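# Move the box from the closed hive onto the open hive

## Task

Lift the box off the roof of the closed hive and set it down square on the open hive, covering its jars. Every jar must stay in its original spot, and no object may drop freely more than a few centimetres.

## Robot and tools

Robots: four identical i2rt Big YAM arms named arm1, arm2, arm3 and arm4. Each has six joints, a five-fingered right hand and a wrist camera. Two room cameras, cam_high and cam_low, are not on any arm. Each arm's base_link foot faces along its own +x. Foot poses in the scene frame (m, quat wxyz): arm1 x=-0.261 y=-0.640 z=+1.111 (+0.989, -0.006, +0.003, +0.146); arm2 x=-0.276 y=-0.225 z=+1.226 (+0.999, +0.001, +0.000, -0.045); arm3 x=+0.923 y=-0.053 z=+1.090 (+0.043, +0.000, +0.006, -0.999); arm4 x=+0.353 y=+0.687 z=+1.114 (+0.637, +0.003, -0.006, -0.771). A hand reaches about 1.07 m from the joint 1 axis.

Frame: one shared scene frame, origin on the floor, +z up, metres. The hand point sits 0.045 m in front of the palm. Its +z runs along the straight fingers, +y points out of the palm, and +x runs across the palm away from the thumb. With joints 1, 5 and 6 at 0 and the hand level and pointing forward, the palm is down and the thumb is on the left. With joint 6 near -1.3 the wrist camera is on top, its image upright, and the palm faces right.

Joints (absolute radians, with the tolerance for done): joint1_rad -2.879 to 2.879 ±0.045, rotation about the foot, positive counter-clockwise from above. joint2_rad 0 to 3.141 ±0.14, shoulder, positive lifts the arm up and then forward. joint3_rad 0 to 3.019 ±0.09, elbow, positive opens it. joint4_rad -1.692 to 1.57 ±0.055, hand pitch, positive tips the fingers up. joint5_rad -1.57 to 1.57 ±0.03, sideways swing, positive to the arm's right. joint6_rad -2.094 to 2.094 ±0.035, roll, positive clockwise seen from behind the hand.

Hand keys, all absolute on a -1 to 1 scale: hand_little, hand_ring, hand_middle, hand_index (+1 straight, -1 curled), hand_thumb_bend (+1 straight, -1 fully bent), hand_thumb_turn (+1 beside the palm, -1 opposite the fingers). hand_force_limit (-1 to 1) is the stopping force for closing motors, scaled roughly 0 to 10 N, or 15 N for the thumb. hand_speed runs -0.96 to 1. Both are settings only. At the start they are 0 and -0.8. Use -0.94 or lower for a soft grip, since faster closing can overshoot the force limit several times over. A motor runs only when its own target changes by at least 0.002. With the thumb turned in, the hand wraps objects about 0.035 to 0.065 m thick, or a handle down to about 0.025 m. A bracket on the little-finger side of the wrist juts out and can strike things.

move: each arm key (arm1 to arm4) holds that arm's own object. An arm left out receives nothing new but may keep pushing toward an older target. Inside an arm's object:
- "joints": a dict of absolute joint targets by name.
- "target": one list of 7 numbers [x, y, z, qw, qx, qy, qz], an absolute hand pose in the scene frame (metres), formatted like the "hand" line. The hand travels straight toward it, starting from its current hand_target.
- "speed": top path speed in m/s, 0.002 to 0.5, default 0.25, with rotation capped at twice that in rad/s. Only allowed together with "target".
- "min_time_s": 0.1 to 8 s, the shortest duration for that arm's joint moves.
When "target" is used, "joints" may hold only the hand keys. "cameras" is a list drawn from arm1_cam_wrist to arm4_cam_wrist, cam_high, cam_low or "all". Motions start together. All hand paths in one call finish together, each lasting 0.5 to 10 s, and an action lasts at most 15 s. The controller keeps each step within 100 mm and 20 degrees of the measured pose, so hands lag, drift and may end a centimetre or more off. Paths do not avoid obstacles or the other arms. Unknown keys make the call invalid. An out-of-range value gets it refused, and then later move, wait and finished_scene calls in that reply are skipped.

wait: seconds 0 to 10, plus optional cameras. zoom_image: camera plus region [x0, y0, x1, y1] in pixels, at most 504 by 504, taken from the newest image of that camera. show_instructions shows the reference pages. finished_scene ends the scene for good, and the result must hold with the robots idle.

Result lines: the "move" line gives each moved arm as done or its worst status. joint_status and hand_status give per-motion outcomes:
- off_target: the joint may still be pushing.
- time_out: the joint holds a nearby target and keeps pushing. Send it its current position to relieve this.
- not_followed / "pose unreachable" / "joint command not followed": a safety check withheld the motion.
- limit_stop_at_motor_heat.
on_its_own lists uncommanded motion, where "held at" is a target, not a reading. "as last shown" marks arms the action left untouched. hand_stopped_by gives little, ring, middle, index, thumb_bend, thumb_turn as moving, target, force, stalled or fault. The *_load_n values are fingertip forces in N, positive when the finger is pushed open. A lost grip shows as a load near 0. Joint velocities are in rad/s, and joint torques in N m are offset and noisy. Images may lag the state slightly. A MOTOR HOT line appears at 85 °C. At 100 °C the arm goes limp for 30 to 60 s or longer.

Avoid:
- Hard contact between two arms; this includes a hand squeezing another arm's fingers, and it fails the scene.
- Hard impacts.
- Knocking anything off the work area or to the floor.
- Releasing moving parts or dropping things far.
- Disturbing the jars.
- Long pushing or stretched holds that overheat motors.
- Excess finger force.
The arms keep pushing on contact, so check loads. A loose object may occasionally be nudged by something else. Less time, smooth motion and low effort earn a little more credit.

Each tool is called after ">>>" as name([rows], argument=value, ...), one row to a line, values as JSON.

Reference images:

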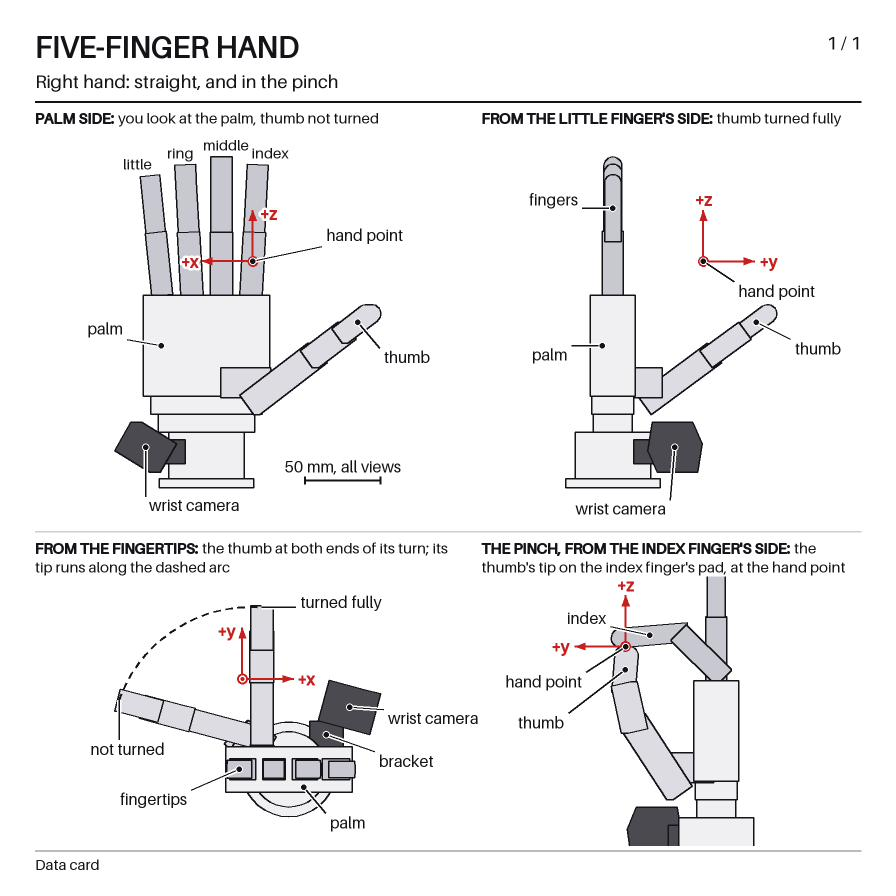

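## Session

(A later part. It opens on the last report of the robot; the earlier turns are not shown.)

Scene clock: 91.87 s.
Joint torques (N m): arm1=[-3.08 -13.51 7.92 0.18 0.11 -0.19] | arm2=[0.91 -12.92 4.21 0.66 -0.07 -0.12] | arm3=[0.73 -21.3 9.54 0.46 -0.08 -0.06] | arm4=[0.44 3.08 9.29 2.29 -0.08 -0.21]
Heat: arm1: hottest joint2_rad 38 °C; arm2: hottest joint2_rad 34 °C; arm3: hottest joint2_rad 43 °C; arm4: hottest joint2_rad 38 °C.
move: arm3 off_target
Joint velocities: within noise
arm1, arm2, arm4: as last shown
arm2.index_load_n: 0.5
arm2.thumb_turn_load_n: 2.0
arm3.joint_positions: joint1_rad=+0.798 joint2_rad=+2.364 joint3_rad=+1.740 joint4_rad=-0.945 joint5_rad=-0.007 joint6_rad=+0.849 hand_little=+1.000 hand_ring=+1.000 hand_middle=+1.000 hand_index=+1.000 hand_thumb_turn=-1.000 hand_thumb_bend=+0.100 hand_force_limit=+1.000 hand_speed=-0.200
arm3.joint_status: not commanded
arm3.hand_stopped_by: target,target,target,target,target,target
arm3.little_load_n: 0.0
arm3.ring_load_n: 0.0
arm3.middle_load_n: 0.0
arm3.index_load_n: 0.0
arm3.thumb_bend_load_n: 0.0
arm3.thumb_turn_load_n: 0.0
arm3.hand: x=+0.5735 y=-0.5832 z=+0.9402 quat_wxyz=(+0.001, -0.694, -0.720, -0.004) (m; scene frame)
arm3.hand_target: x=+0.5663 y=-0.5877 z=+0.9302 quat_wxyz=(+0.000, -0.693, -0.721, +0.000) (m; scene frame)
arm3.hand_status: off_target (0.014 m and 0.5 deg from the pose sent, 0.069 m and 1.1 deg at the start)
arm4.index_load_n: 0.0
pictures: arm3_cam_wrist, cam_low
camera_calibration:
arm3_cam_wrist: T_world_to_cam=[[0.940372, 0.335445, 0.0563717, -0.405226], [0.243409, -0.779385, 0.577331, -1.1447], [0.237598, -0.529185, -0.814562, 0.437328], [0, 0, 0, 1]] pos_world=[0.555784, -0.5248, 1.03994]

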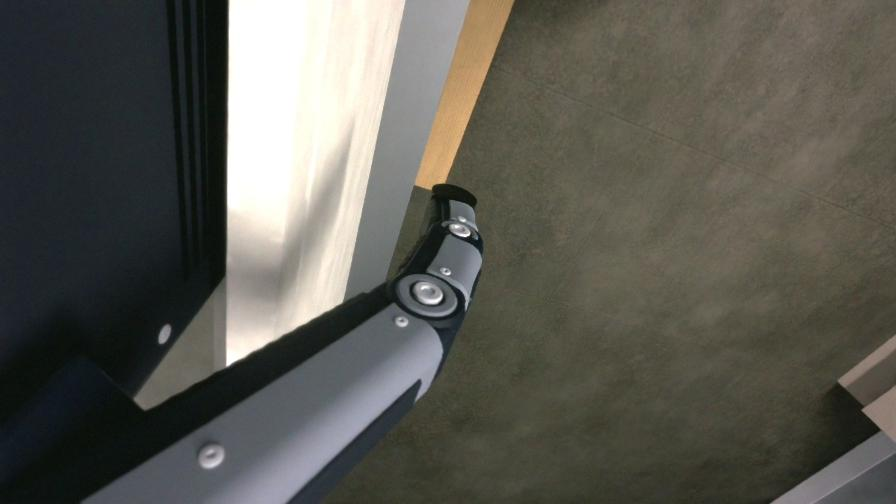

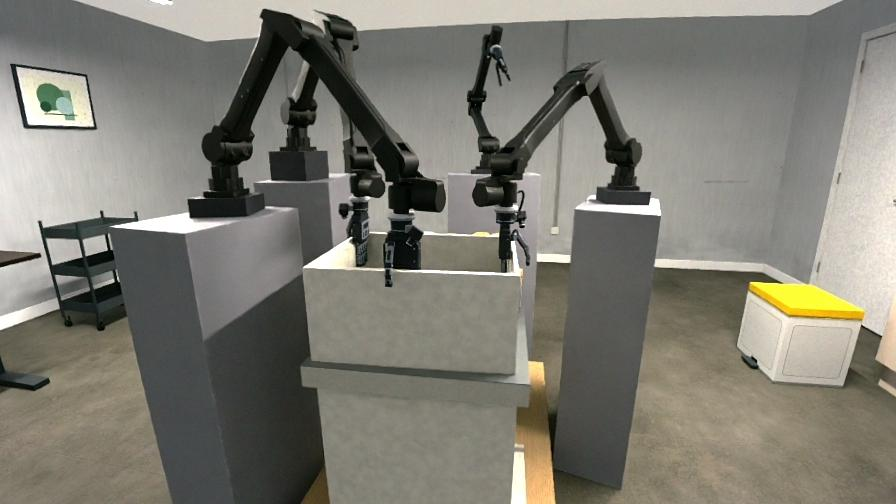

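>>> move(arm2={"joints": {"hand_thumb_bend": -0.2, "hand_speed": -0.2}}, cameras=[])

>>> move(arm1={"joints": {"hand_thumb_bend": -0.2, "hand_speed": -0.4, "hand_force_limit": 0.0}}, arm2={"target": [0.0, -0.445, 0.934, 0.0, 0.7254, -0.6883, 0.0], "speed": 0.05}, arm3={"target": [0.585, -0.590, 0.934, 0.0, 0.6883, 0.7254, 0.0], "speed": 0.05, "joints": {"hand_thumb_bend": -0.15, "hand_speed": -0.4, "hand_force_limit": 0.0}}, cameras=["arm1_cam_wrist", "arm2_cam_wrist", "arm3_cam_wrist"])

Scene clock: 97.77 s.
Joint torques (N m): arm1=[-3.14 -13.22 7.9 0.18 0.12 -0.19] | arm2=[1.03 -13.51 3.06 0.65 -0.02 -0.11] | arm3=[0.79 -21.6 9.87 0.35 -0.17 -0.16] | arm4=[0.38 3.19 9.33 2.22 -0.04 -0.21]
Heat: arm1: hottest joint2_rad 39 °C; arm2: hottest joint2_rad 34 °C; arm3: hottest joint2_rad 43 °C; arm4: hottest joint3_rad 39 °C.
move: arm2 done
Joint velocities: within noise
arm1, arm3, arm4: as last shown
arm1.ring_load_n: 0.0
arm2.joint_positions: joint1_rad=-0.552 joint2_rad=+2.366 joint3_rad=+1.035 joint4_rad=-0.250 joint5_rad=+0.004 joint6_rad=-0.673 hand_little=+1.000 hand_ring=+1.000 hand_middle=+1.000 hand_index=+1.000 hand_thumb_turn=-1.000 hand_thumb_bend=-0.200 hand_force_limit=+1.000 hand_speed=-0.200
arm2.joint_status: all done
arm2.hand_stopped_by: target,target,target,target,target,target
arm2.little_load_n: 0.0
arm2.ring_load_n: 0.0
arm2.middle_load_n: 0.0
arm2.index_load_n: 0.0
arm2.thumb_bend_load_n: 0.0
arm2.thumb_turn_load_n: 0.0
arm2.hand: x=+0.0037 y=-0.4527 z=+0.9339 quat_wxyz=(+0.002, +0.718, -0.696, -0.007) (m; scene frame)
arm2.hand_target: x=+0.0097 y=-0.4568 z=+0.9285 quat_wxyz=(+0.000, +0.719, -0.695, +0.000) (m; scene frame)
arm2.hand_status: not commanded
arm4.index_load_n: -0.5
pictures: none
No camera images: "cameras" was empty.

Scene clock: 98.73 s.
Joint torques (N m): arm1=[-3.08 -13.39 7.9 0.24 0.11 -0.18] | arm2=[1.96 -15.15 0.94 0.64 0.02 -0.16] | arm3=[2.08 -22.77 6.63 0.95 -0.09 0] | arm4=[0.26 3.19 9.33 2.32 -0.06 -0.2]
Heat: arm1: hottest joint2_rad 39 °C; arm2: hottest joint2_rad 34 °C; arm3: hottest joint2_rad 43 °C; arm4: hottest joint3_rad 39 °C.
move: arm1 done; arm2 done; arm3 done
Joint velocities: within noise
arm1.joint_positions: joint1_rad=-0.512 joint2_rad=+2.249 joint3_rad=+1.384 joint4_rad=-0.713 joint5_rad=-0.014 joint6_rad=-1.846 hand_little=+1.000 hand_ring=+1.000 hand_middle=+1.000 hand_index=+1.000 hand_thumb_turn=-1.000 hand_thumb_bend=-0.200 hand_force_limit=+0.000 hand_speed=-0.400
arm1.joint_status: all done
arm1.hand_stopped_by: target,target,target,target,target,target
arm1.little_load_n: -0.5
arm1.ring_load_n: 0.0
arm1.middle_load_n: 0.0
arm1.index_load_n: 0.0
arm1.thumb_bend_load_n: 0.0
arm1.thumb_turn_load_n: 0.0
arm1.hand: x=+0.2558 y=-0.8224 z=+0.9343 quat_wxyz=(-0.002, +1.000, +0.028, -0.004) (m; scene frame)
arm1.hand_target: x=+0.2645 y=-0.8359 z=+0.9323 quat_wxyz=(+0.000, +1.000, +0.026, +0.000) (m; scene frame)
arm1.hand_status: not commanded
arm2.joint_positions: joint1_rad=-0.550 joint2_rad=+2.366 joint3_rad=+1.010 joint4_rad=-0.224 joint5_rad=+0.003 joint6_rad=-0.673 hand_little=+1.000 hand_ring=+1.000 hand_middle=+1.000 hand_index=+1.000 hand_thumb_turn=-1.000 hand_thumb_bend=-0.200 hand_force_limit=+1.000 hand_speed=-0.200
arm2.joint_status: not commanded
arm2.hand_stopped_by: target,target,target,target,target,target
arm2.little_load_n: 0.0
arm2.ring_load_n: 0.0
arm2.middle_load_n: 0.0
arm2.index_load_n: 0.0
arm2.thumb_bend_load_n: 0.0
arm2.thumb_turn_load_n: 0.0
arm2.hand: x=-0.0024 y=-0.4468 z=+0.9317 quat_wxyz=(+0.001, +0.719, -0.695, -0.006) (m; scene frame)
arm2.hand_target: x=-0.0001 y=-0.4451 z=+0.9340 quat_wxyz=(+0.000, +0.725, -0.688, +0.000) (m; scene frame)
arm2.hand_status: done (0.004 m and 1.3 deg from the pose sent, 0.009 m and 1.5 deg at the start)
arm3.joint_positions: joint1_rad=+0.807 joint2_rad=+2.364 joint3_rad=+1.737 joint4_rad=-0.934 joint5_rad=-0.007 joint6_rad=+0.849 hand_little=+1.000 hand_ring=+1.000 hand_middle=+1.000 hand_index=+1.000 hand_thumb_turn=-1.000 hand_thumb_bend=-0.150 hand_force_limit=+0.000 hand_speed=-0.400
arm3.joint_status: all done
arm3.hand_stopped_by: target,target,target,target,target,target
arm3.little_load_n: 0.0
arm3.ring_load_n: 0.0
arm3.middle_load_n: 0.0
arm3.index_load_n: 0.0
arm3.thumb_bend_load_n: 0.0
arm3.thumb_turn_load_n: 0.0
arm3.hand: x=+0.5775 y=-0.5871 z=+0.9389 quat_wxyz=(+0.000, -0.691, -0.723, +0.000) (m; scene frame)
arm3.hand_target: x=+0.5850 y=-0.5899 z=+0.9341 quat_wxyz=(+0.000, -0.688, -0.725, +0.000) (m; scene frame)
arm3.hand_status: done (0.009 m and 0.5 deg from the pose sent, 0.015 m and 1.1 deg at the start)
arm4: as last shown
arm4.index_load_n: 0.0
pictures: arm1_cam_wrist, arm2_cam_wrist, arm3_cam_wrist
camera_calibration:
arm1_cam_wrist: T_world_to_cam=[[0.325741, -0.945319, 0.0162842, -0.877595], [-0.806421, -0.268806, 0.526715, -0.505218], [-0.493536, -0.184705, -0.849886, 0.880445], [0, 0, 0, 1]] pos_world=[0.312982, -0.80279, 1.02867]
arm2_cam_wrist: T_world_to_cam=[[-0.954566, -0.294499, 0.0455462, -0.176791], [-0.240585, 0.851788, 0.465378, -0.0450902], [-0.175849, 0.433276, -0.883939, 1.13135], [0, 0, 0, 1]] pos_world=[0.0193398, -0.503845, 1.02908]
arm3_cam_wrist: T_world_to_cam=[[0.937623, 0.343957, 0.0505605, -0.395562], [0.25268, -0.774124, 0.580418, -1.15319], [0.238779, -0.531438, -0.812747, 0.429671], [0, 0, 0, 1]] pos_world=[0.559681, -0.528314, 1.03855]

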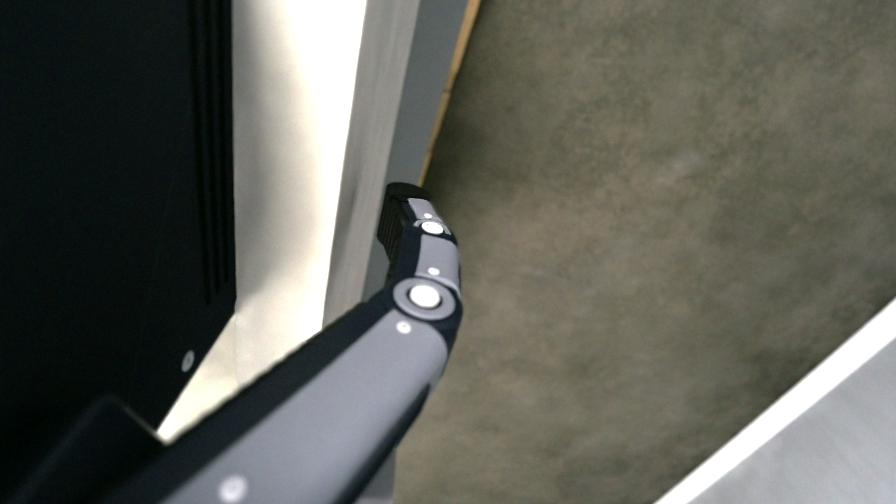

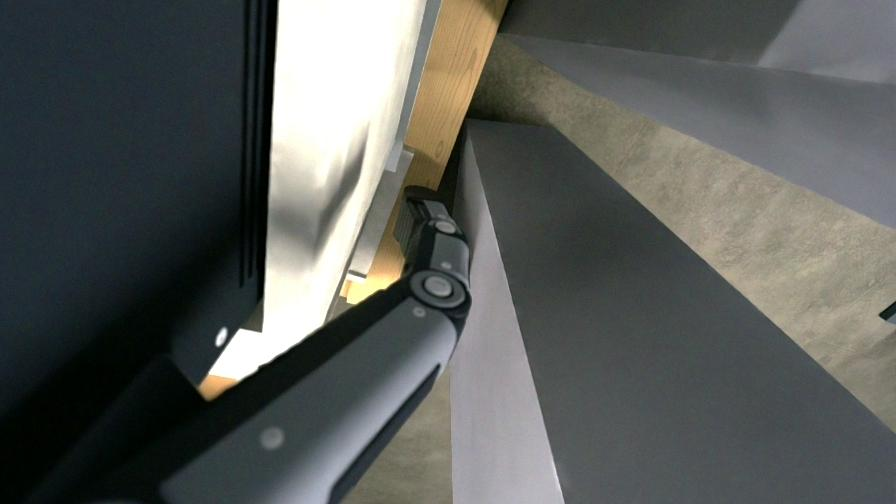

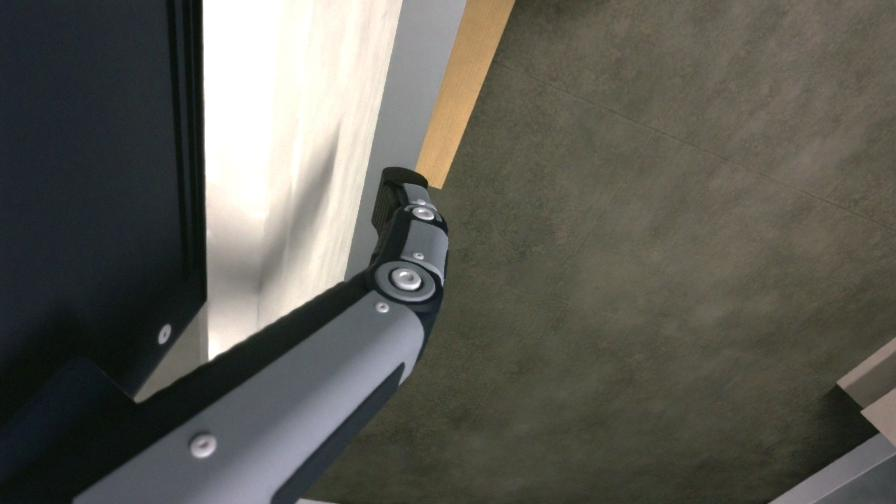

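>>> move(arm1={"joints": {"hand_thumb_bend": -1, "hand_speed": -0.9, "hand_force_limit": 1}}, arm2={"joints": {"hand_thumb_bend": -1, "hand_speed": -0.9, "hand_force_limit": 1}}, arm3={"joints": {"hand_thumb_bend": -1, "hand_speed": -0.9, "hand_force_limit": 1}}, cameras=[])

Scene clock: 102.60 s.
Joint torques (N m): arm1=[-3.19 -13.39 7.88 0.23 0.12 -0.19] | arm2=[1.85 -15.21 1.03 0.55 0.01 -0.16] | arm3=[1.85 -23.47 6.69 0.62 -0.09 -0.02] | arm4=[0.5 3.19 9.36 2.26 -0.05 -0.24]
Heat: arm1: hottest joint2_rad 39 °C; arm2: hottest joint2_rad 34 °C; arm3: hottest joint2_rad 43 °C; arm4: hottest joint3_rad 39 °C.
move: arm1 off_target; arm2 off_target; arm3 off_target
Joint velocities: within noise
arm1.joint_positions: joint1_rad=-0.512 joint2_rad=+2.249 joint3_rad=+1.384 joint4_rad=-0.713 joint5_rad=-0.014 joint6_rad=-1.846 hand_little=+1.000 hand_ring=+1.000 hand_middle=+1.000 hand_index=+1.000 hand_thumb_turn=-1.000 hand_thumb_bend=-0.378 hand_force_limit=+1.000 hand_speed=-0.900
arm1.joint_status: hand_thumb_bend off_target (ended at -0.378, target -1.000); the others done
arm1.hand_stopped_by: target,target,target,target,force,target
arm1.little_load_n: 0.0
arm1.ring_load_n: 0.0
arm1.middle_load_n: -0.5
arm1.index_load_n: 0.0
arm1.thumb_bend_load_n: 14.5
arm1.thumb_turn_load_n: 2.0
arm1.hand: x=+0.2558 y=-0.8224 z=+0.9343 quat_wxyz=(-0.002, +1.000, +0.028, -0.004) (m; scene frame)
arm1.hand_target: x=+0.2645 y=-0.8359 z=+0.9323 quat_wxyz=(+0.000, +1.000, +0.026, +0.000) (m; scene frame)
arm1.hand_status: not commanded
arm2.joint_positions: joint1_rad=-0.550 joint2_rad=+2.366 joint3_rad=+1.008 joint4_rad=-0.221 joint5_rad=+0.003 joint6_rad=-0.673 hand_little=+1.000 hand_ring=+1.000 hand_middle=+1.000 hand_index=+1.000 hand_thumb_turn=-1.000 hand_thumb_bend=-0.533 hand_force_limit=+1.000 hand_speed=-0.900
arm2.joint_status: hand_thumb_bend off_target (ended at -0.533, target -1.000); the others done
arm2.hand_stopped_by: target,target,target,target,force,target
arm2.little_load_n: 0.0
arm2.ring_load_n: 0.0
arm2.middle_load_n: 0.0
arm2.index_load_n: 0.0
arm2.thumb_bend_load_n: 14.0
arm2.thumb_turn_load_n: 1.5
arm2.hand: x=-0.0029 y=-0.4464 z=+0.9314 quat_wxyz=(+0.001, +0.719, -0.695, -0.005) (m; scene frame)
arm2.hand_target: x=-0.0001 y=-0.4450 z=+0.9340 quat_wxyz=(+0.000, +0.725, -0.688, +0.000) (m; scene frame)
arm2.hand_status: not commanded
arm3.joint_positions: joint1_rad=+0.809 joint2_rad=+2.364 joint3_rad=+1.736 joint4_rad=-0.934 joint5_rad=-0.008 joint6_rad=+0.852 hand_little=+1.000 hand_ring=+1.000 hand_middle=+1.000 hand_index=+1.000 hand_thumb_turn=-1.000 hand_thumb_bend=-0.546 hand_force_limit=+1.000 hand_speed=-0.900
arm3.joint_status: hand_thumb_bend off_target (ended at -0.546, target -1.000); the others done
arm3.hand_stopped_by: target,target,target,target,force,target
arm3.little_load_n: 0.5
arm3.ring_load_n: 0.0
arm3.middle_load_n: 0.0
arm3.index_load_n: 0.5
arm3.thumb_bend_load_n: 14.0
arm3.thumb_turn_load_n: 1.0
arm3.hand: x=+0.5787 y=-0.5877 z=+0.9389 quat_wxyz=(+0.000, -0.692, -0.722, -0.001) (m; scene frame)
arm3.hand_target: x=+0.5848 y=-0.5899 z=+0.9341 quat_wxyz=(+0.000, -0.688, -0.725, +0.000) (m; scene frame)
arm3.hand_status: not commanded
arm4.joint_positions: joint1_rad=+0.584 joint2_rad=+0.612 joint3_rad=+1.380 joint4_rad=-1.427 joint5_rad=-0.032 joint6_rad=-0.991 hand_little=+1.000 hand_ring=+1.000 hand_middle=+1.000 hand_index=+1.000 hand_thumb_turn=+1.000 hand_thumb_bend=+1.000 hand_force_limit=+0.000 hand_speed=-0.800
arm4.joint_status: not commanded
arm4.hand_stopped_by: target,target,target,target,target,target
arm4.little_load_n: 0.0
arm4.ring_load_n: 0.0
arm4.middle_load_n: 0.0
arm4.index_load_n: 0.0
arm4.thumb_bend_load_n: 0.0
arm4.thumb_turn_load_n: 0.0
arm4.hand: x=+0.3995 y=+0.4923 z=+1.5734 quat_wxyz=(+0.113, +0.575, -0.686, +0.430) (m; scene frame)
arm4.hand_target: x=+0.3992 y=+0.4928 z=+1.5818 quat_wxyz=(+0.116, +0.572, -0.683, +0.439) (m; scene frame)
arm4.hand_status: not commanded
pictures: none
No camera images: "cameras" was empty.

>>> move(arm1={"target": [0.2645, -0.836, 0.950, 0.0, 0.99966, 0.0262, 0.0], "speed": 0.05}, arm2={"target": [-0.035, -0.445, 0.940, 0.0, 0.7254, -0.6883, 0.0], "speed": 0.05}, arm3={"target": [0.620, -0.588, 0.950, 0.0, 0.6883, 0.7254, 0.0], "speed": 0.05}, cameras=["cam_low"])

>>> zoom_image(camera="cam_low", region=[290, 200, 570, 400])

Scene clock: 104.43 s.
Joint torques (N m): arm1=[-3.14 -16.09 7.23 -0.69 0.27 -0.17] | arm2=[-1.38 -16.38 -1.55 -0.28 0.53 -0.44] | arm3=[4.84 -25.11 4.12 -1.36 -0.86 0.26] | arm4=[0.5 3.31 9.29 2.28 -0.05 -0.22]
Heat: arm1: hottest joint2_rad 39 °C; arm2: hottest joint2_rad 34 °C; arm3: hottest joint2_rad 43 °C; arm4: hottest joint3_rad 39 °C.
move: arm1 off_target; arm2 off_target; arm3 off_target
Joint velocities: within noise
arm1.joint_positions: joint1_rad=-0.512 joint2_rad=+2.249 joint3_rad=+1.387 joint4_rad=-0.722 joint5_rad=-0.018 joint6_rad=-1.848 hand_little=+1.000 hand_ring=+1.000 hand_middle=+1.000 hand_index=+1.000 hand_thumb_turn=-1.000 hand_thumb_bend=-0.378 hand_force_limit=+1.000 hand_speed=-0.900
arm1.joint_status: not commanded
arm1.hand_stopped_by: target,target,target,target,force,target
arm1.little_load_n: 0.0
arm1.ring_load_n: 0.0
arm1.middle_load_n: 0.0
arm1.index_load_n: 0.0
arm1.thumb_bend_load_n: 15.0
arm1.thumb_turn_load_n: 1.0
arm1.hand: x=+0.2555 y=-0.8216 z=+0.9350 quat_wxyz=(-0.004, +1.000, +0.029, -0.006) (m; scene frame)
arm1.hand_target: x=+0.2641 y=-0.8360 z=+0.9501 quat_wxyz=(+0.000, +1.000, +0.026, +0.000) (m; scene frame)
arm1.hand_status: off_target (0.023 m and 0.9 deg from the pose sent, 0.023 m and 0.5 deg at the start)
arm2.joint_positions: joint1_rad=-0.564 joint2_rad=+2.354 joint3_rad=+0.954 joint4_rad=-0.140 joint5_rad=-0.011 joint6_rad=-0.692 hand_little=+1.000 hand_ring=+1.000 hand_middle=+1.000 hand_index=+1.000 hand_thumb_turn=-1.000 hand_thumb_bend=-0.533 hand_force_limit=+1.000 hand_speed=-0.900
arm2.joint_status: not commanded
arm2.hand_stopped_by: target,target,target,target,force,target
arm2.little_load_n: 0.0
arm2.ring_load_n: 0.0
arm2.middle_load_n: 0.0
arm2.index_load_n: 0.0
arm2.thumb_bend_load_n: 13.0
arm2.thumb_turn_load_n: 1.5
arm2.hand: x=-0.0110 y=-0.4447 z=+0.9297 quat_wxyz=(-0.008, +0.720, -0.694, +0.014) (m; scene frame)
arm2.hand_target: x=-0.0342 y=-0.4441 z=+0.9390 quat_wxyz=(+0.000, +0.725, -0.688, +0.000) (m; scene frame)
arm2.hand_status: off_target (0.026 m and 2.0 deg from the pose sent, 0.033 m and 1.3 deg at the start)
arm3.joint_positions: joint1_rad=+0.817 joint2_rad=+2.329 joint3_rad=+1.667 joint4_rad=-0.859 joint5_rad=+0.017 joint6_rad=+0.860 hand_little=+1.000 hand_ring=+1.000 hand_middle=+1.000 hand_index=+1.000 hand_thumb_turn=-1.000 hand_thumb_bend=-0.545 hand_force_limit=+1.000 hand_speed=-0.900
arm3.joint_status: not commanded
arm3.hand_stopped_by: target,target,target,target,force,target
arm3.little_load_n: 0.0
arm3.ring_load_n: 0.0
arm3.middle_load_n: 0.0
arm3.index_load_n: 0.0
arm3.thumb_bend_load_n: 16.5
arm3.thumb_turn_load_n: 2.0
arm3.hand: x=+0.5817 y=-0.5844 z=+0.9375 quat_wxyz=(+0.011, -0.692, -0.722, +0.021) (m; scene frame)
arm3.hand_target: x=+0.6185 y=-0.5876 z=+0.9489 quat_wxyz=(+0.001, -0.688, -0.725, +0.000) (m; scene frame)
arm3.hand_status: off_target (0.040 m and 2.8 deg from the pose sent, 0.043 m and 0.6 deg at the start)
arm4: as last shown
pictures: cam_low

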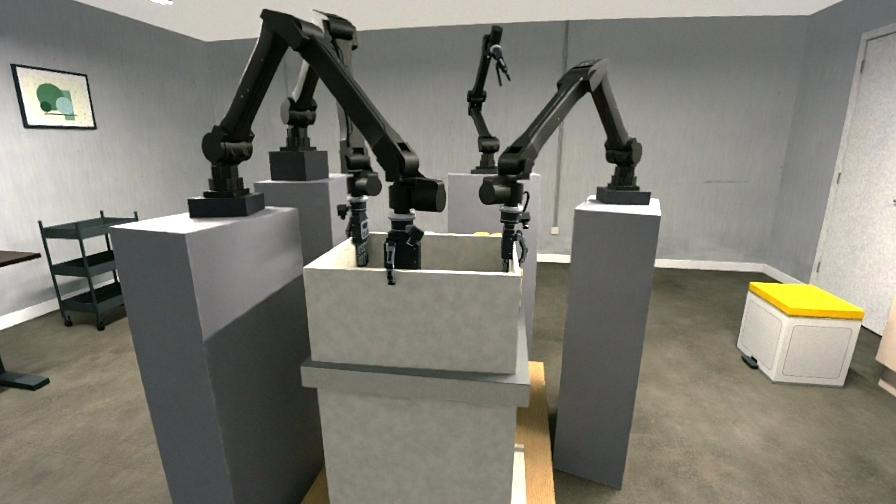

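Scaled by 1.800 from the camera's 896x504 image, which has a finer 1280x720 frame.

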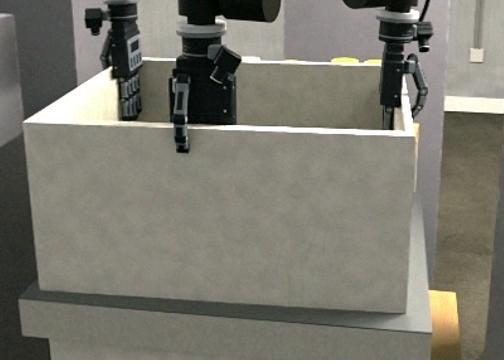

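>>> move(arm1={"target": [0.2645, -0.836, 0.990, 0.0, 0.99966, 0.0262, 0.0], "speed": 0.05}, arm2={"target": [-0.035, -0.445, 0.972, 0.0, 0.7254, -0.6883, 0.0], "speed": 0.05}, arm3={"target": [0.625, -0.588, 0.995, 0.0, 0.6883, 0.7254, 0.0], "speed": 0.05}, cameras=["cam_low", "cam_high"])

>>> zoom_image(camera="cam_low", region=[290, 200, 570, 400])

Scene clock: 106.40 s.
Joint torques (N m): arm1=[-2.61 -15.38 7.46 0.03 0.22 -0.06] | arm2=[-1.49 -18.32 -2.26 -2.07 0.88 -0.24] | arm3=[5.13 -28.98 5.76 -2.67 -1.12 0.68] | arm4=[0.85 3.37 9.43 2.29 -0.07 -0.2]
Heat: arm1: hottest joint2_rad 39 °C; arm2: hottest joint2_rad 34 °C; arm3: hottest joint2_rad 43 °C; arm4: hottest joint3_rad 39 °C.
move: arm1 off_target; arm2 off_target; arm3 off_target
Joint velocities: within noise
arm1.joint_positions: joint1_rad=-0.520 joint2_rad=+2.169 joint3_rad=+1.390 joint4_rad=-0.813 joint5_rad=-0.017 joint6_rad=-1.861 hand_little=+1.000 hand_ring=+1.000 hand_middle=+1.000 hand_index=+1.000 hand_thumb_turn=-1.000 hand_thumb_bend=-0.381 hand_force_limit=+1.000 hand_speed=-0.900
arm1.joint_status: not commanded
arm1.hand_stopped_by: target,target,target,target,force,target
arm1.little_load_n: 0.0
arm1.ring_load_n: 0.0
arm1.middle_load_n: 0.0
arm1.index_load_n: 0.0
arm1.thumb_bend_load_n: 0.0
arm1.thumb_turn_load_n: 0.0
arm1.hand: x=+0.2546 y=-0.8254 z=+0.9788 quat_wxyz=(-0.005, +0.999, +0.032, -0.011) (m; scene frame)
arm1.hand_target: x=+0.2641 y=-0.8359 z=+0.9901 quat_wxyz=(+0.000, +1.000, +0.026, +0.000) (m; scene frame)
arm1.hand_status: off_target (0.018 m and 1.5 deg from the pose sent, 0.058 m and 0.9 deg at the start)
arm2.joint_positions: joint1_rad=-0.564 joint2_rad=+2.306 joint3_rad=+0.935 joint4_rad=-0.143 joint5_rad=-0.021 joint6_rad=-0.716 hand_little=+1.000 hand_ring=+1.000 hand_middle=+1.000 hand_index=+1.000 hand_thumb_turn=-1.000 hand_thumb_bend=-0.533 hand_force_limit=+1.000 hand_speed=-0.900
arm2.joint_status: not commanded
arm2.hand_stopped_by: target,target,target,target,force,target
arm2.little_load_n: 0.0
arm2.ring_load_n: 0.0
arm2.middle_load_n: 0.0
arm2.index_load_n: 0.0
arm2.thumb_bend_load_n: 12.5
arm2.thumb_turn_load_n: 1.5
arm2.hand: x=-0.0053 y=-0.4486 z=+0.9451 quat_wxyz=(-0.014, +0.728, -0.685, +0.026) (m; scene frame)
arm2.hand_target: x=-0.0337 y=-0.4441 z=+0.9683 quat_wxyz=(-0.001, +0.726, -0.688, +0.000) (m; scene frame)
arm2.hand_status: off_target (0.040 m and 3.4 deg from the pose sent, 0.049 m and 2.0 deg at the start)
arm3.joint_positions: joint1_rad=+0.817 joint2_rad=+2.304 joint3_rad=+1.638 joint4_rad=-0.887 joint5_rad=+0.022 joint6_rad=+0.831 hand_little=+1.000 hand_ring=+1.000 hand_middle=+1.000 hand_index=+1.000 hand_thumb_turn=-1.000 hand_thumb_bend=-0.545 hand_force_limit=+1.000 hand_speed=-0.900
arm3.joint_status: not commanded
arm3.hand_stopped_by: target,target,target,target,force,target
arm3.little_load_n: 0.0
arm3.ring_load_n: 0.0
arm3.middle_load_n: 0.0
arm3.index_load_n: 0.0
arm3.thumb_bend_load_n: 15.5
arm3.thumb_turn_load_n: 1.5
arm3.hand: x=+0.5913 y=-0.5702 z=+0.9442 quat_wxyz=(+0.015, -0.681, -0.732, +0.005) (m; scene frame)
arm3.hand_target: x=+0.6235 y=-0.5873 z=+0.9910 quat_wxyz=(+0.000, -0.688, -0.726, +0.000) (m; scene frame)
arm3.hand_status: off_target (0.064 m and 2.1 deg from the pose sent, 0.072 m and 2.8 deg at the start)
arm4: as last shown
arm4.ring_load_n: 0.5
pictures: cam_high, cam_low

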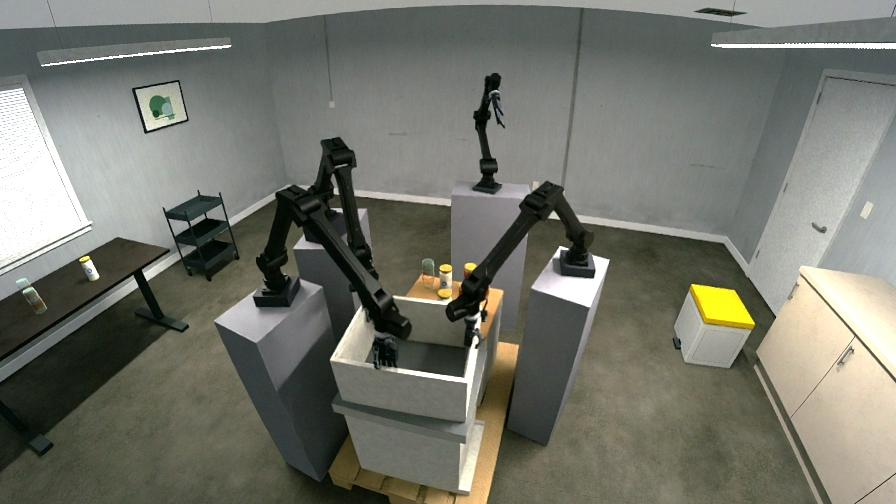

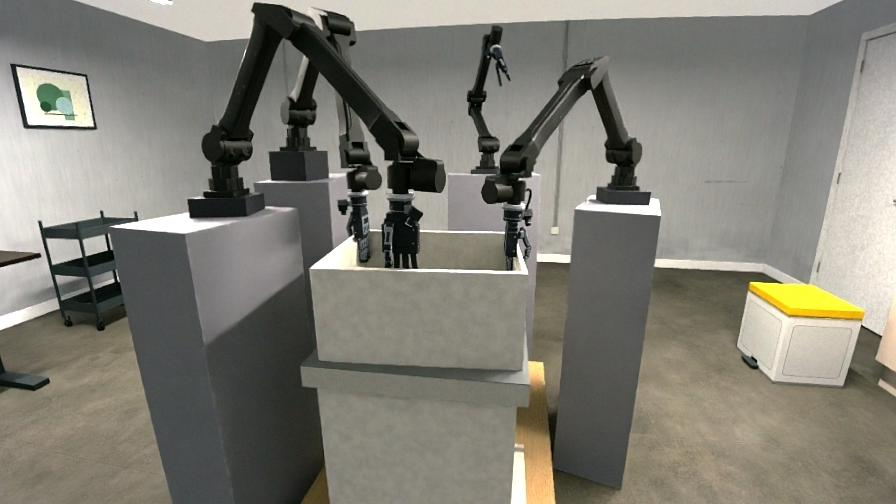

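Scaled by 1.800 from the camera's 896x504 image, which has a finer 1280x720 frame.

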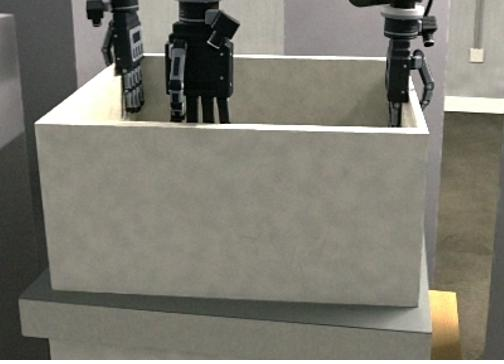

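>>> move(arm2={"target": [-0.065, -0.445, 0.975, 0.0, 0.7254, -0.6883, 0.0], "speed": 0.05}, arm3={"target": [0.675, -0.575, 0.985, 0.0, 0.6883, 0.7254, 0.0], "speed": 0.05}, cameras=["cam_low", "arm1_cam_wrist"])

>>> zoom_image(camera="cam_low", region=[290, 200, 570, 400])

Scene clock: 117.00 s.
Joint torques (N m): arm1=[-2.9 -15.44 7.5 0.08 0.43 -0.02] | arm2=[-4.01 -13.57 -3.62 -1.39 2.13 -0.21] | arm3=[7.59 -27.63 3.92 -2.02 -1.64 1.33] | arm4=[0.67 3.31 9.35 2.28 -0.04 -0.19]
Heat: arm1: hottest joint2_rad 40 °C; arm2: hottest joint2_rad 36 °C; arm3: hottest joint2_rad 44 °C; arm4: hottest joint3_rad 39 °C.
move: arm2 off_target; arm3 off_target
Joint velocities: within noise
arm1, arm4: as last shown
arm1.joint_positions: joint1_rad=-0.517 joint2_rad=+2.169 joint3_rad=+1.390 joint4_rad=-0.813 joint5_rad=-0.022 joint6_rad=-1.865 hand_little=+1.000 hand_ring=+1.000 hand_middle=+1.000 hand_index=+1.000 hand_thumb_turn=-1.000 hand_thumb_bend=-0.381 hand_force_limit=+1.000 hand_speed=-0.900
arm1.hand: x=+0.2556 y=-0.8232 z=+0.9785 quat_wxyz=(-0.008, +0.999, +0.035, -0.010) (m; scene frame)
arm1.hand_target: x=+0.2641 y=-0.8360 z=+0.9901 quat_wxyz=(+0.000, +1.000, +0.026, +0.000) (m; scene frame)
arm2.joint_positions: joint1_rad=-0.571 joint2_rad=+2.206 joint3_rad=+0.893 joint4_rad=-0.127 joint5_rad=-0.058 joint6_rad=-0.757 hand_little=+1.000 hand_ring=+1.000 hand_middle=+1.000 hand_index=+1.000 hand_thumb_turn=-1.000 hand_thumb_bend=-0.537 hand_force_limit=+1.000 hand_speed=-0.900
arm2.joint_status: not commanded
arm2.hand_stopped_by: target,target,target,target,force,target
arm2.little_load_n: -0.5
arm2.ring_load_n: 0.5
arm2.middle_load_n: 0.5
arm2.index_load_n: 0.0
arm2.thumb_bend_load_n: 0.0
arm2.thumb_turn_load_n: 0.0
arm2.hand: x=+0.0102 y=-0.4578 z=+0.9758 quat_wxyz=(-0.035, +0.739, -0.670, +0.062) (m; scene frame)
arm2.hand_target: x=-0.0590 y=-0.4404 z=+0.9756 quat_wxyz=(-0.002, +0.727, -0.687, -0.001) (m; scene frame)
arm2.hand_status: off_target (0.076 m and 8.5 deg from the pose sent, 0.067 m and 3.4 deg at the start)
arm3.joint_positions: joint1_rad=+0.843 joint2_rad=+2.245 joint3_rad=+1.500 joint4_rad=-0.808 joint5_rad=+0.035 joint6_rad=+0.818 hand_little=+1.000 hand_ring=+1.000 hand_middle=+1.000 hand_index=+1.000 hand_thumb_turn=-1.000 hand_thumb_bend=-0.544 hand_force_limit=+1.000 hand_speed=-0.900
arm3.joint_status: not commanded
arm3.hand_stopped_by: target,target,target,target,force,target
arm3.little_load_n: 0.0
arm3.ring_load_n: 0.0
arm3.middle_load_n: 0.0
arm3.index_load_n: 0.0
arm3.thumb_bend_load_n: 18.5
arm3.thumb_turn_load_n: 2.0
arm3.hand: x=+0.6233 y=-0.5490 z=+0.9381 quat_wxyz=(+0.021, -0.667, -0.745, +0.006) (m; scene frame)
arm3.hand_target: x=+0.6723 y=-0.5725 z=+0.9801 quat_wxyz=(+0.000, -0.686, -0.728, -0.002) (m; scene frame)
arm3.hand_status: off_target (0.075 m and 4.1 deg from the pose sent, 0.093 m and 2.1 deg at the start)
arm4.ring_load_n: 0.0
pictures: arm1_cam_wrist, cam_low
camera_calibration:
arm1_cam_wrist: T_world_to_cam=[[0.339227, -0.940704, 0.00118821, -0.863892], [-0.795647, -0.286244, 0.533863, -0.553037], [-0.501867, -0.182046, -0.84557, 0.917845], [0, 0, 0, 1]] pos_world=[0.313669, -0.803879, 1.07237]

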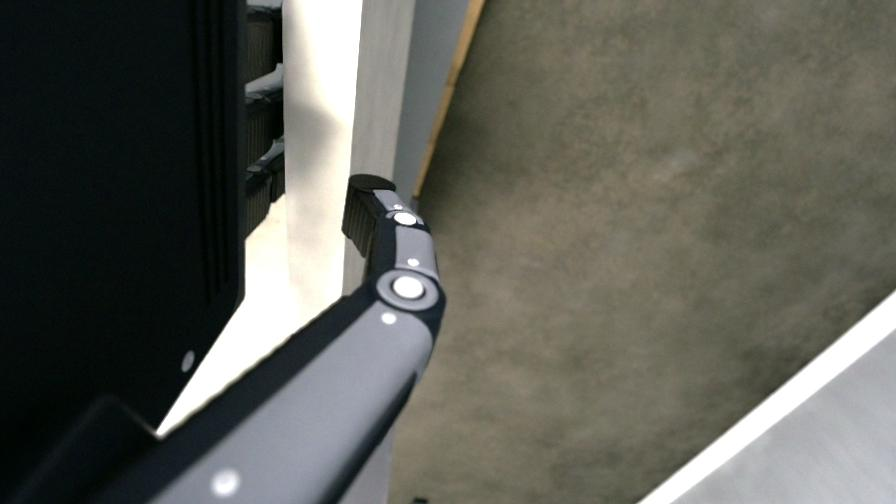

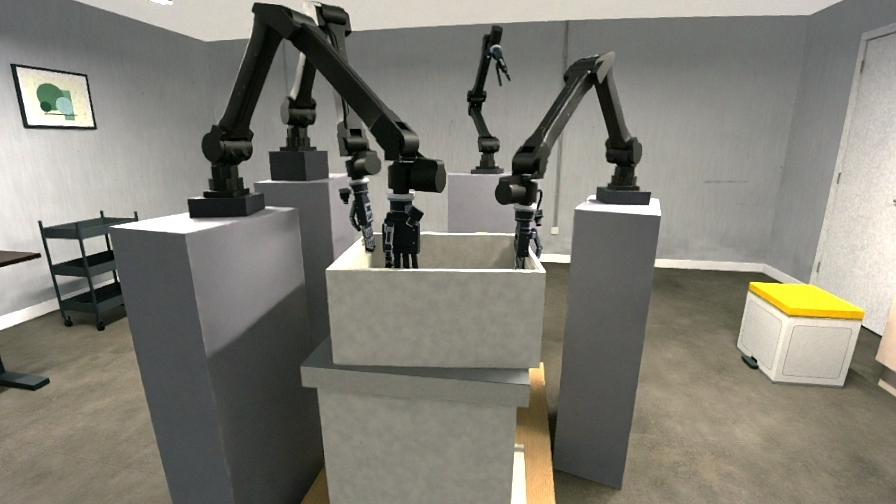

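Scaled by 1.800 from the camera's 896x504 image, which has a finer 1280x720 frame.

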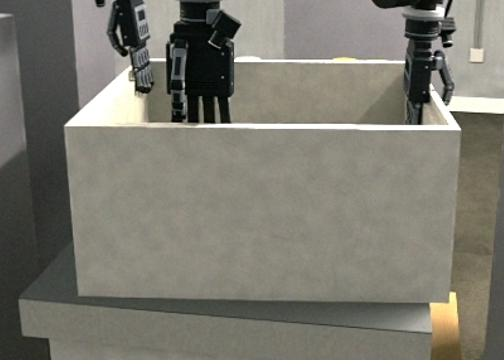

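>>> move(arm3={"target": [0.575, -0.585, 0.935, 0.0, 0.6883, 0.7254, 0.0], "speed": 0.06}, cameras=["cam_low", "cam_high", "arm2_cam_wrist", "arm3_cam_wrist"])

>>> zoom_image(camera="cam_low", region=[290, 200, 570, 400])

Scene clock: 129.43 s.
Joint torques (N m): arm1=[-2.78 -15.27 7.42 0.21 0.13 -0.01] | arm2=[-1.79 -12.63 -1.8 -1.44 1.07 -0.12] | arm3=[0.73 -19.55 11.9 0.31 -0.6 0.29] | arm4=[0.32 3.19 9.35 2.29 -0.07 -0.22]
Heat: arm1: hottest joint2_rad 41 °C; arm2: hottest joint2_rad 36 °C; arm3: hottest joint2_rad 44 °C; arm4: hottest joint3_rad 39 °C.
move: arm3 off_target
Joint velocities: within noise
arm1, arm2, arm4: as last shown
arm1.joint_positions: joint1_rad=-0.517 joint2_rad=+2.169 joint3_rad=+1.390 joint4_rad=-0.817 joint5_rad=-0.015 joint6_rad=-1.865 hand_little=+1.000 hand_ring=+1.000 hand_middle=+1.000 hand_index=+1.000 hand_thumb_turn=-1.000 hand_thumb_bend=-0.381 hand_force_limit=+1.000 hand_speed=-0.900
arm1.hand: x=+0.2544 y=-0.8243 z=+0.9790 quat_wxyz=(-0.005, +0.999, +0.035, -0.013) (m; scene frame)
arm2.joint_positions: joint1_rad=-0.598 joint2_rad=+2.198 joint3_rad=+0.868 joint4_rad=-0.127 joint5_rad=-0.030 joint6_rad=-0.765 hand_little=+1.000 hand_ring=+1.000 hand_middle=+1.000 hand_index=+1.000 hand_thumb_turn=-1.000 hand_thumb_bend=-0.537 hand_force_limit=+1.000 hand_speed=-0.900
arm2.little_load_n: 0.0
arm2.hand: x=-0.0101 y=-0.4620 z=+0.9774 quat_wxyz=(-0.019, +0.733, -0.678, +0.055) (m; scene frame)
arm2.hand_target: x=-0.0590 y=-0.4403 z=+0.9756 quat_wxyz=(-0.002, +0.727, -0.687, -0.001) (m; scene frame)
arm3.joint_positions: joint1_rad=+0.806 joint2_rad=+2.332 joint3_rad=+1.675 joint4_rad=-0.935 joint5_rad=+0.005 joint6_rad=+0.798 hand_little=+1.000 hand_ring=+1.000 hand_middle=+1.000 hand_index=+1.000 hand_thumb_turn=-1.000 hand_thumb_bend=-0.544 hand_force_limit=+1.000 hand_speed=-0.900
arm3.joint_status: not commanded
arm3.hand_stopped_by: target,target,target,target,force,target
arm3.little_load_n: 0.0
arm3.ring_load_n: 0.0
arm3.middle_load_n: 0.0
arm3.index_load_n: 0.0
arm3.thumb_bend_load_n: 15.5
arm3.thumb_turn_load_n: 2.0
arm3.hand: x=+0.5903 y=-0.5651 z=+0.9405 quat_wxyz=(+0.008, -0.673, -0.740, -0.015) (m; scene frame)
arm3.hand_target: x=+0.5756 y=-0.5838 z=+0.9359 quat_wxyz=(+0.000, -0.688, -0.726, +0.001) (m; scene frame)
arm3.hand_status: off_target (0.026 m and 3.1 deg from the pose sent, 0.060 m and 4.1 deg at the start)
pictures: arm2_cam_wrist, arm3_cam_wrist, cam_high, cam_low
camera_calibration:
arm2_cam_wrist: T_world_to_cam=[[-0.940135, -0.337562, -0.0468787, -0.120091], [-0.328746, 0.861999, 0.385855, 0.0262726], [-0.0898404, 0.378167, -0.921368, 1.18907], [0, 0, 0, 1]] pos_world=[0.00256221, -0.512853, 1.07981]
arm3_cam_wrist: T_world_to_cam=[[0.918565, 0.388853, 0.0709295, -0.397768], [0.286246, -0.778157, 0.559049, -1.14228], [0.272582, -0.49322, -0.826095, 0.45375], [0, 0, 0, 1]] pos_world=[0.568663, -0.510397, 1.04164]

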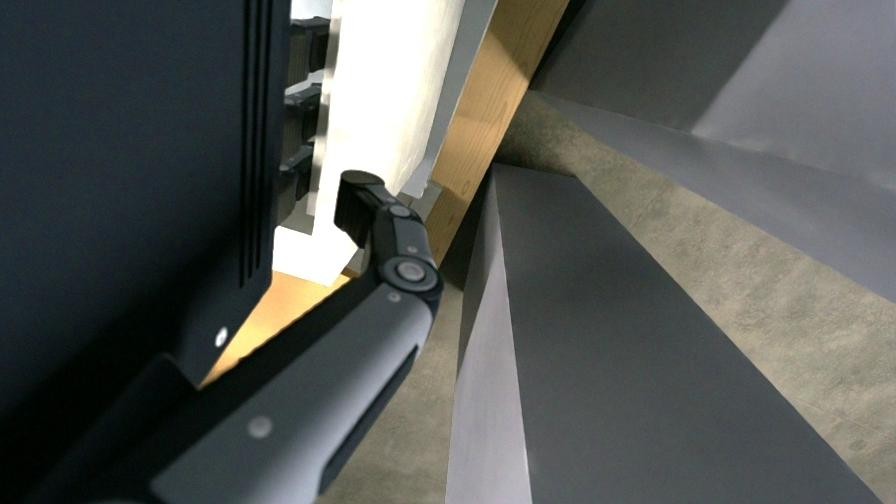

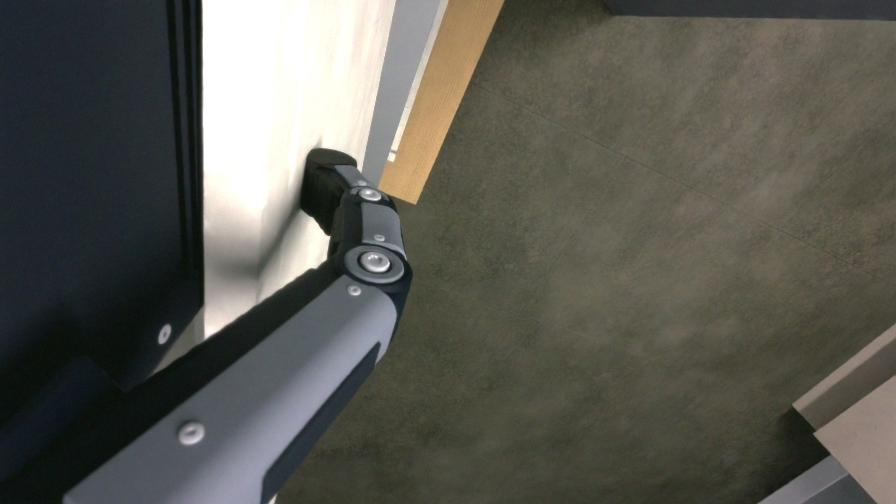

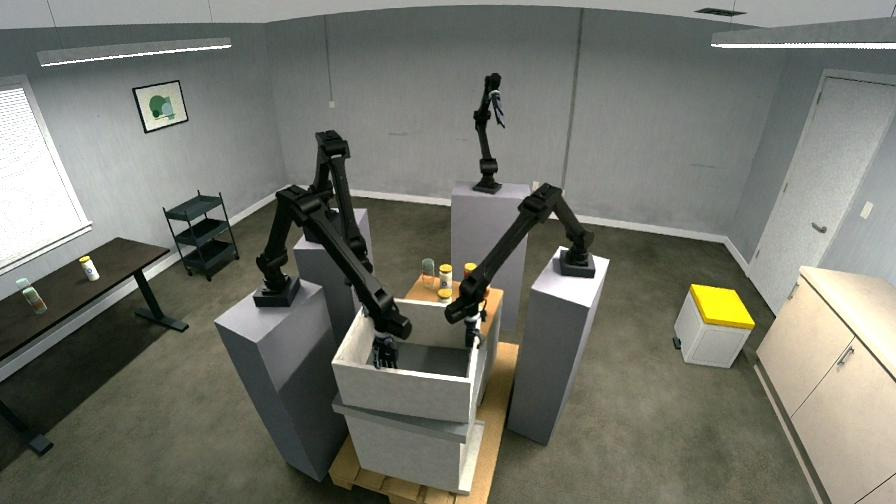

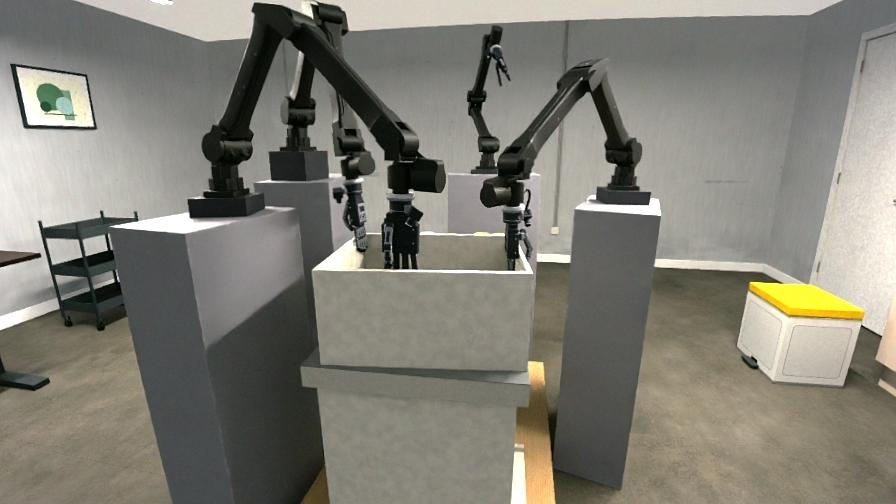

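Scaled by 1.800 from the camera's 896x504 image, which has a finer 1280x720 frame.

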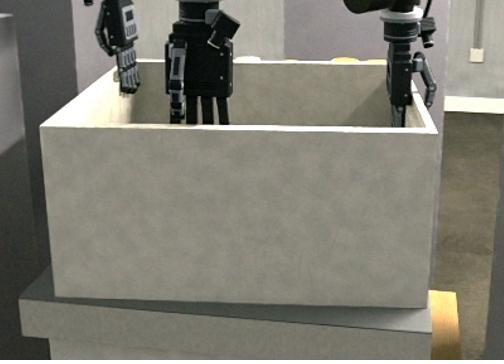

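>>> zoom_image(camera="cam_high", region=[310, 270, 510, 450])

Scaled by 2.520 from the camera's 896x504 image, which has a finer 1280x720 frame.

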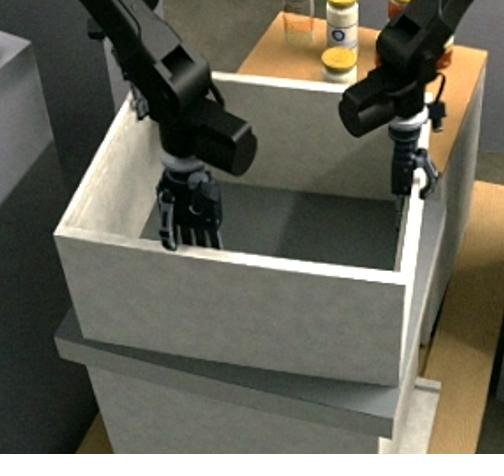

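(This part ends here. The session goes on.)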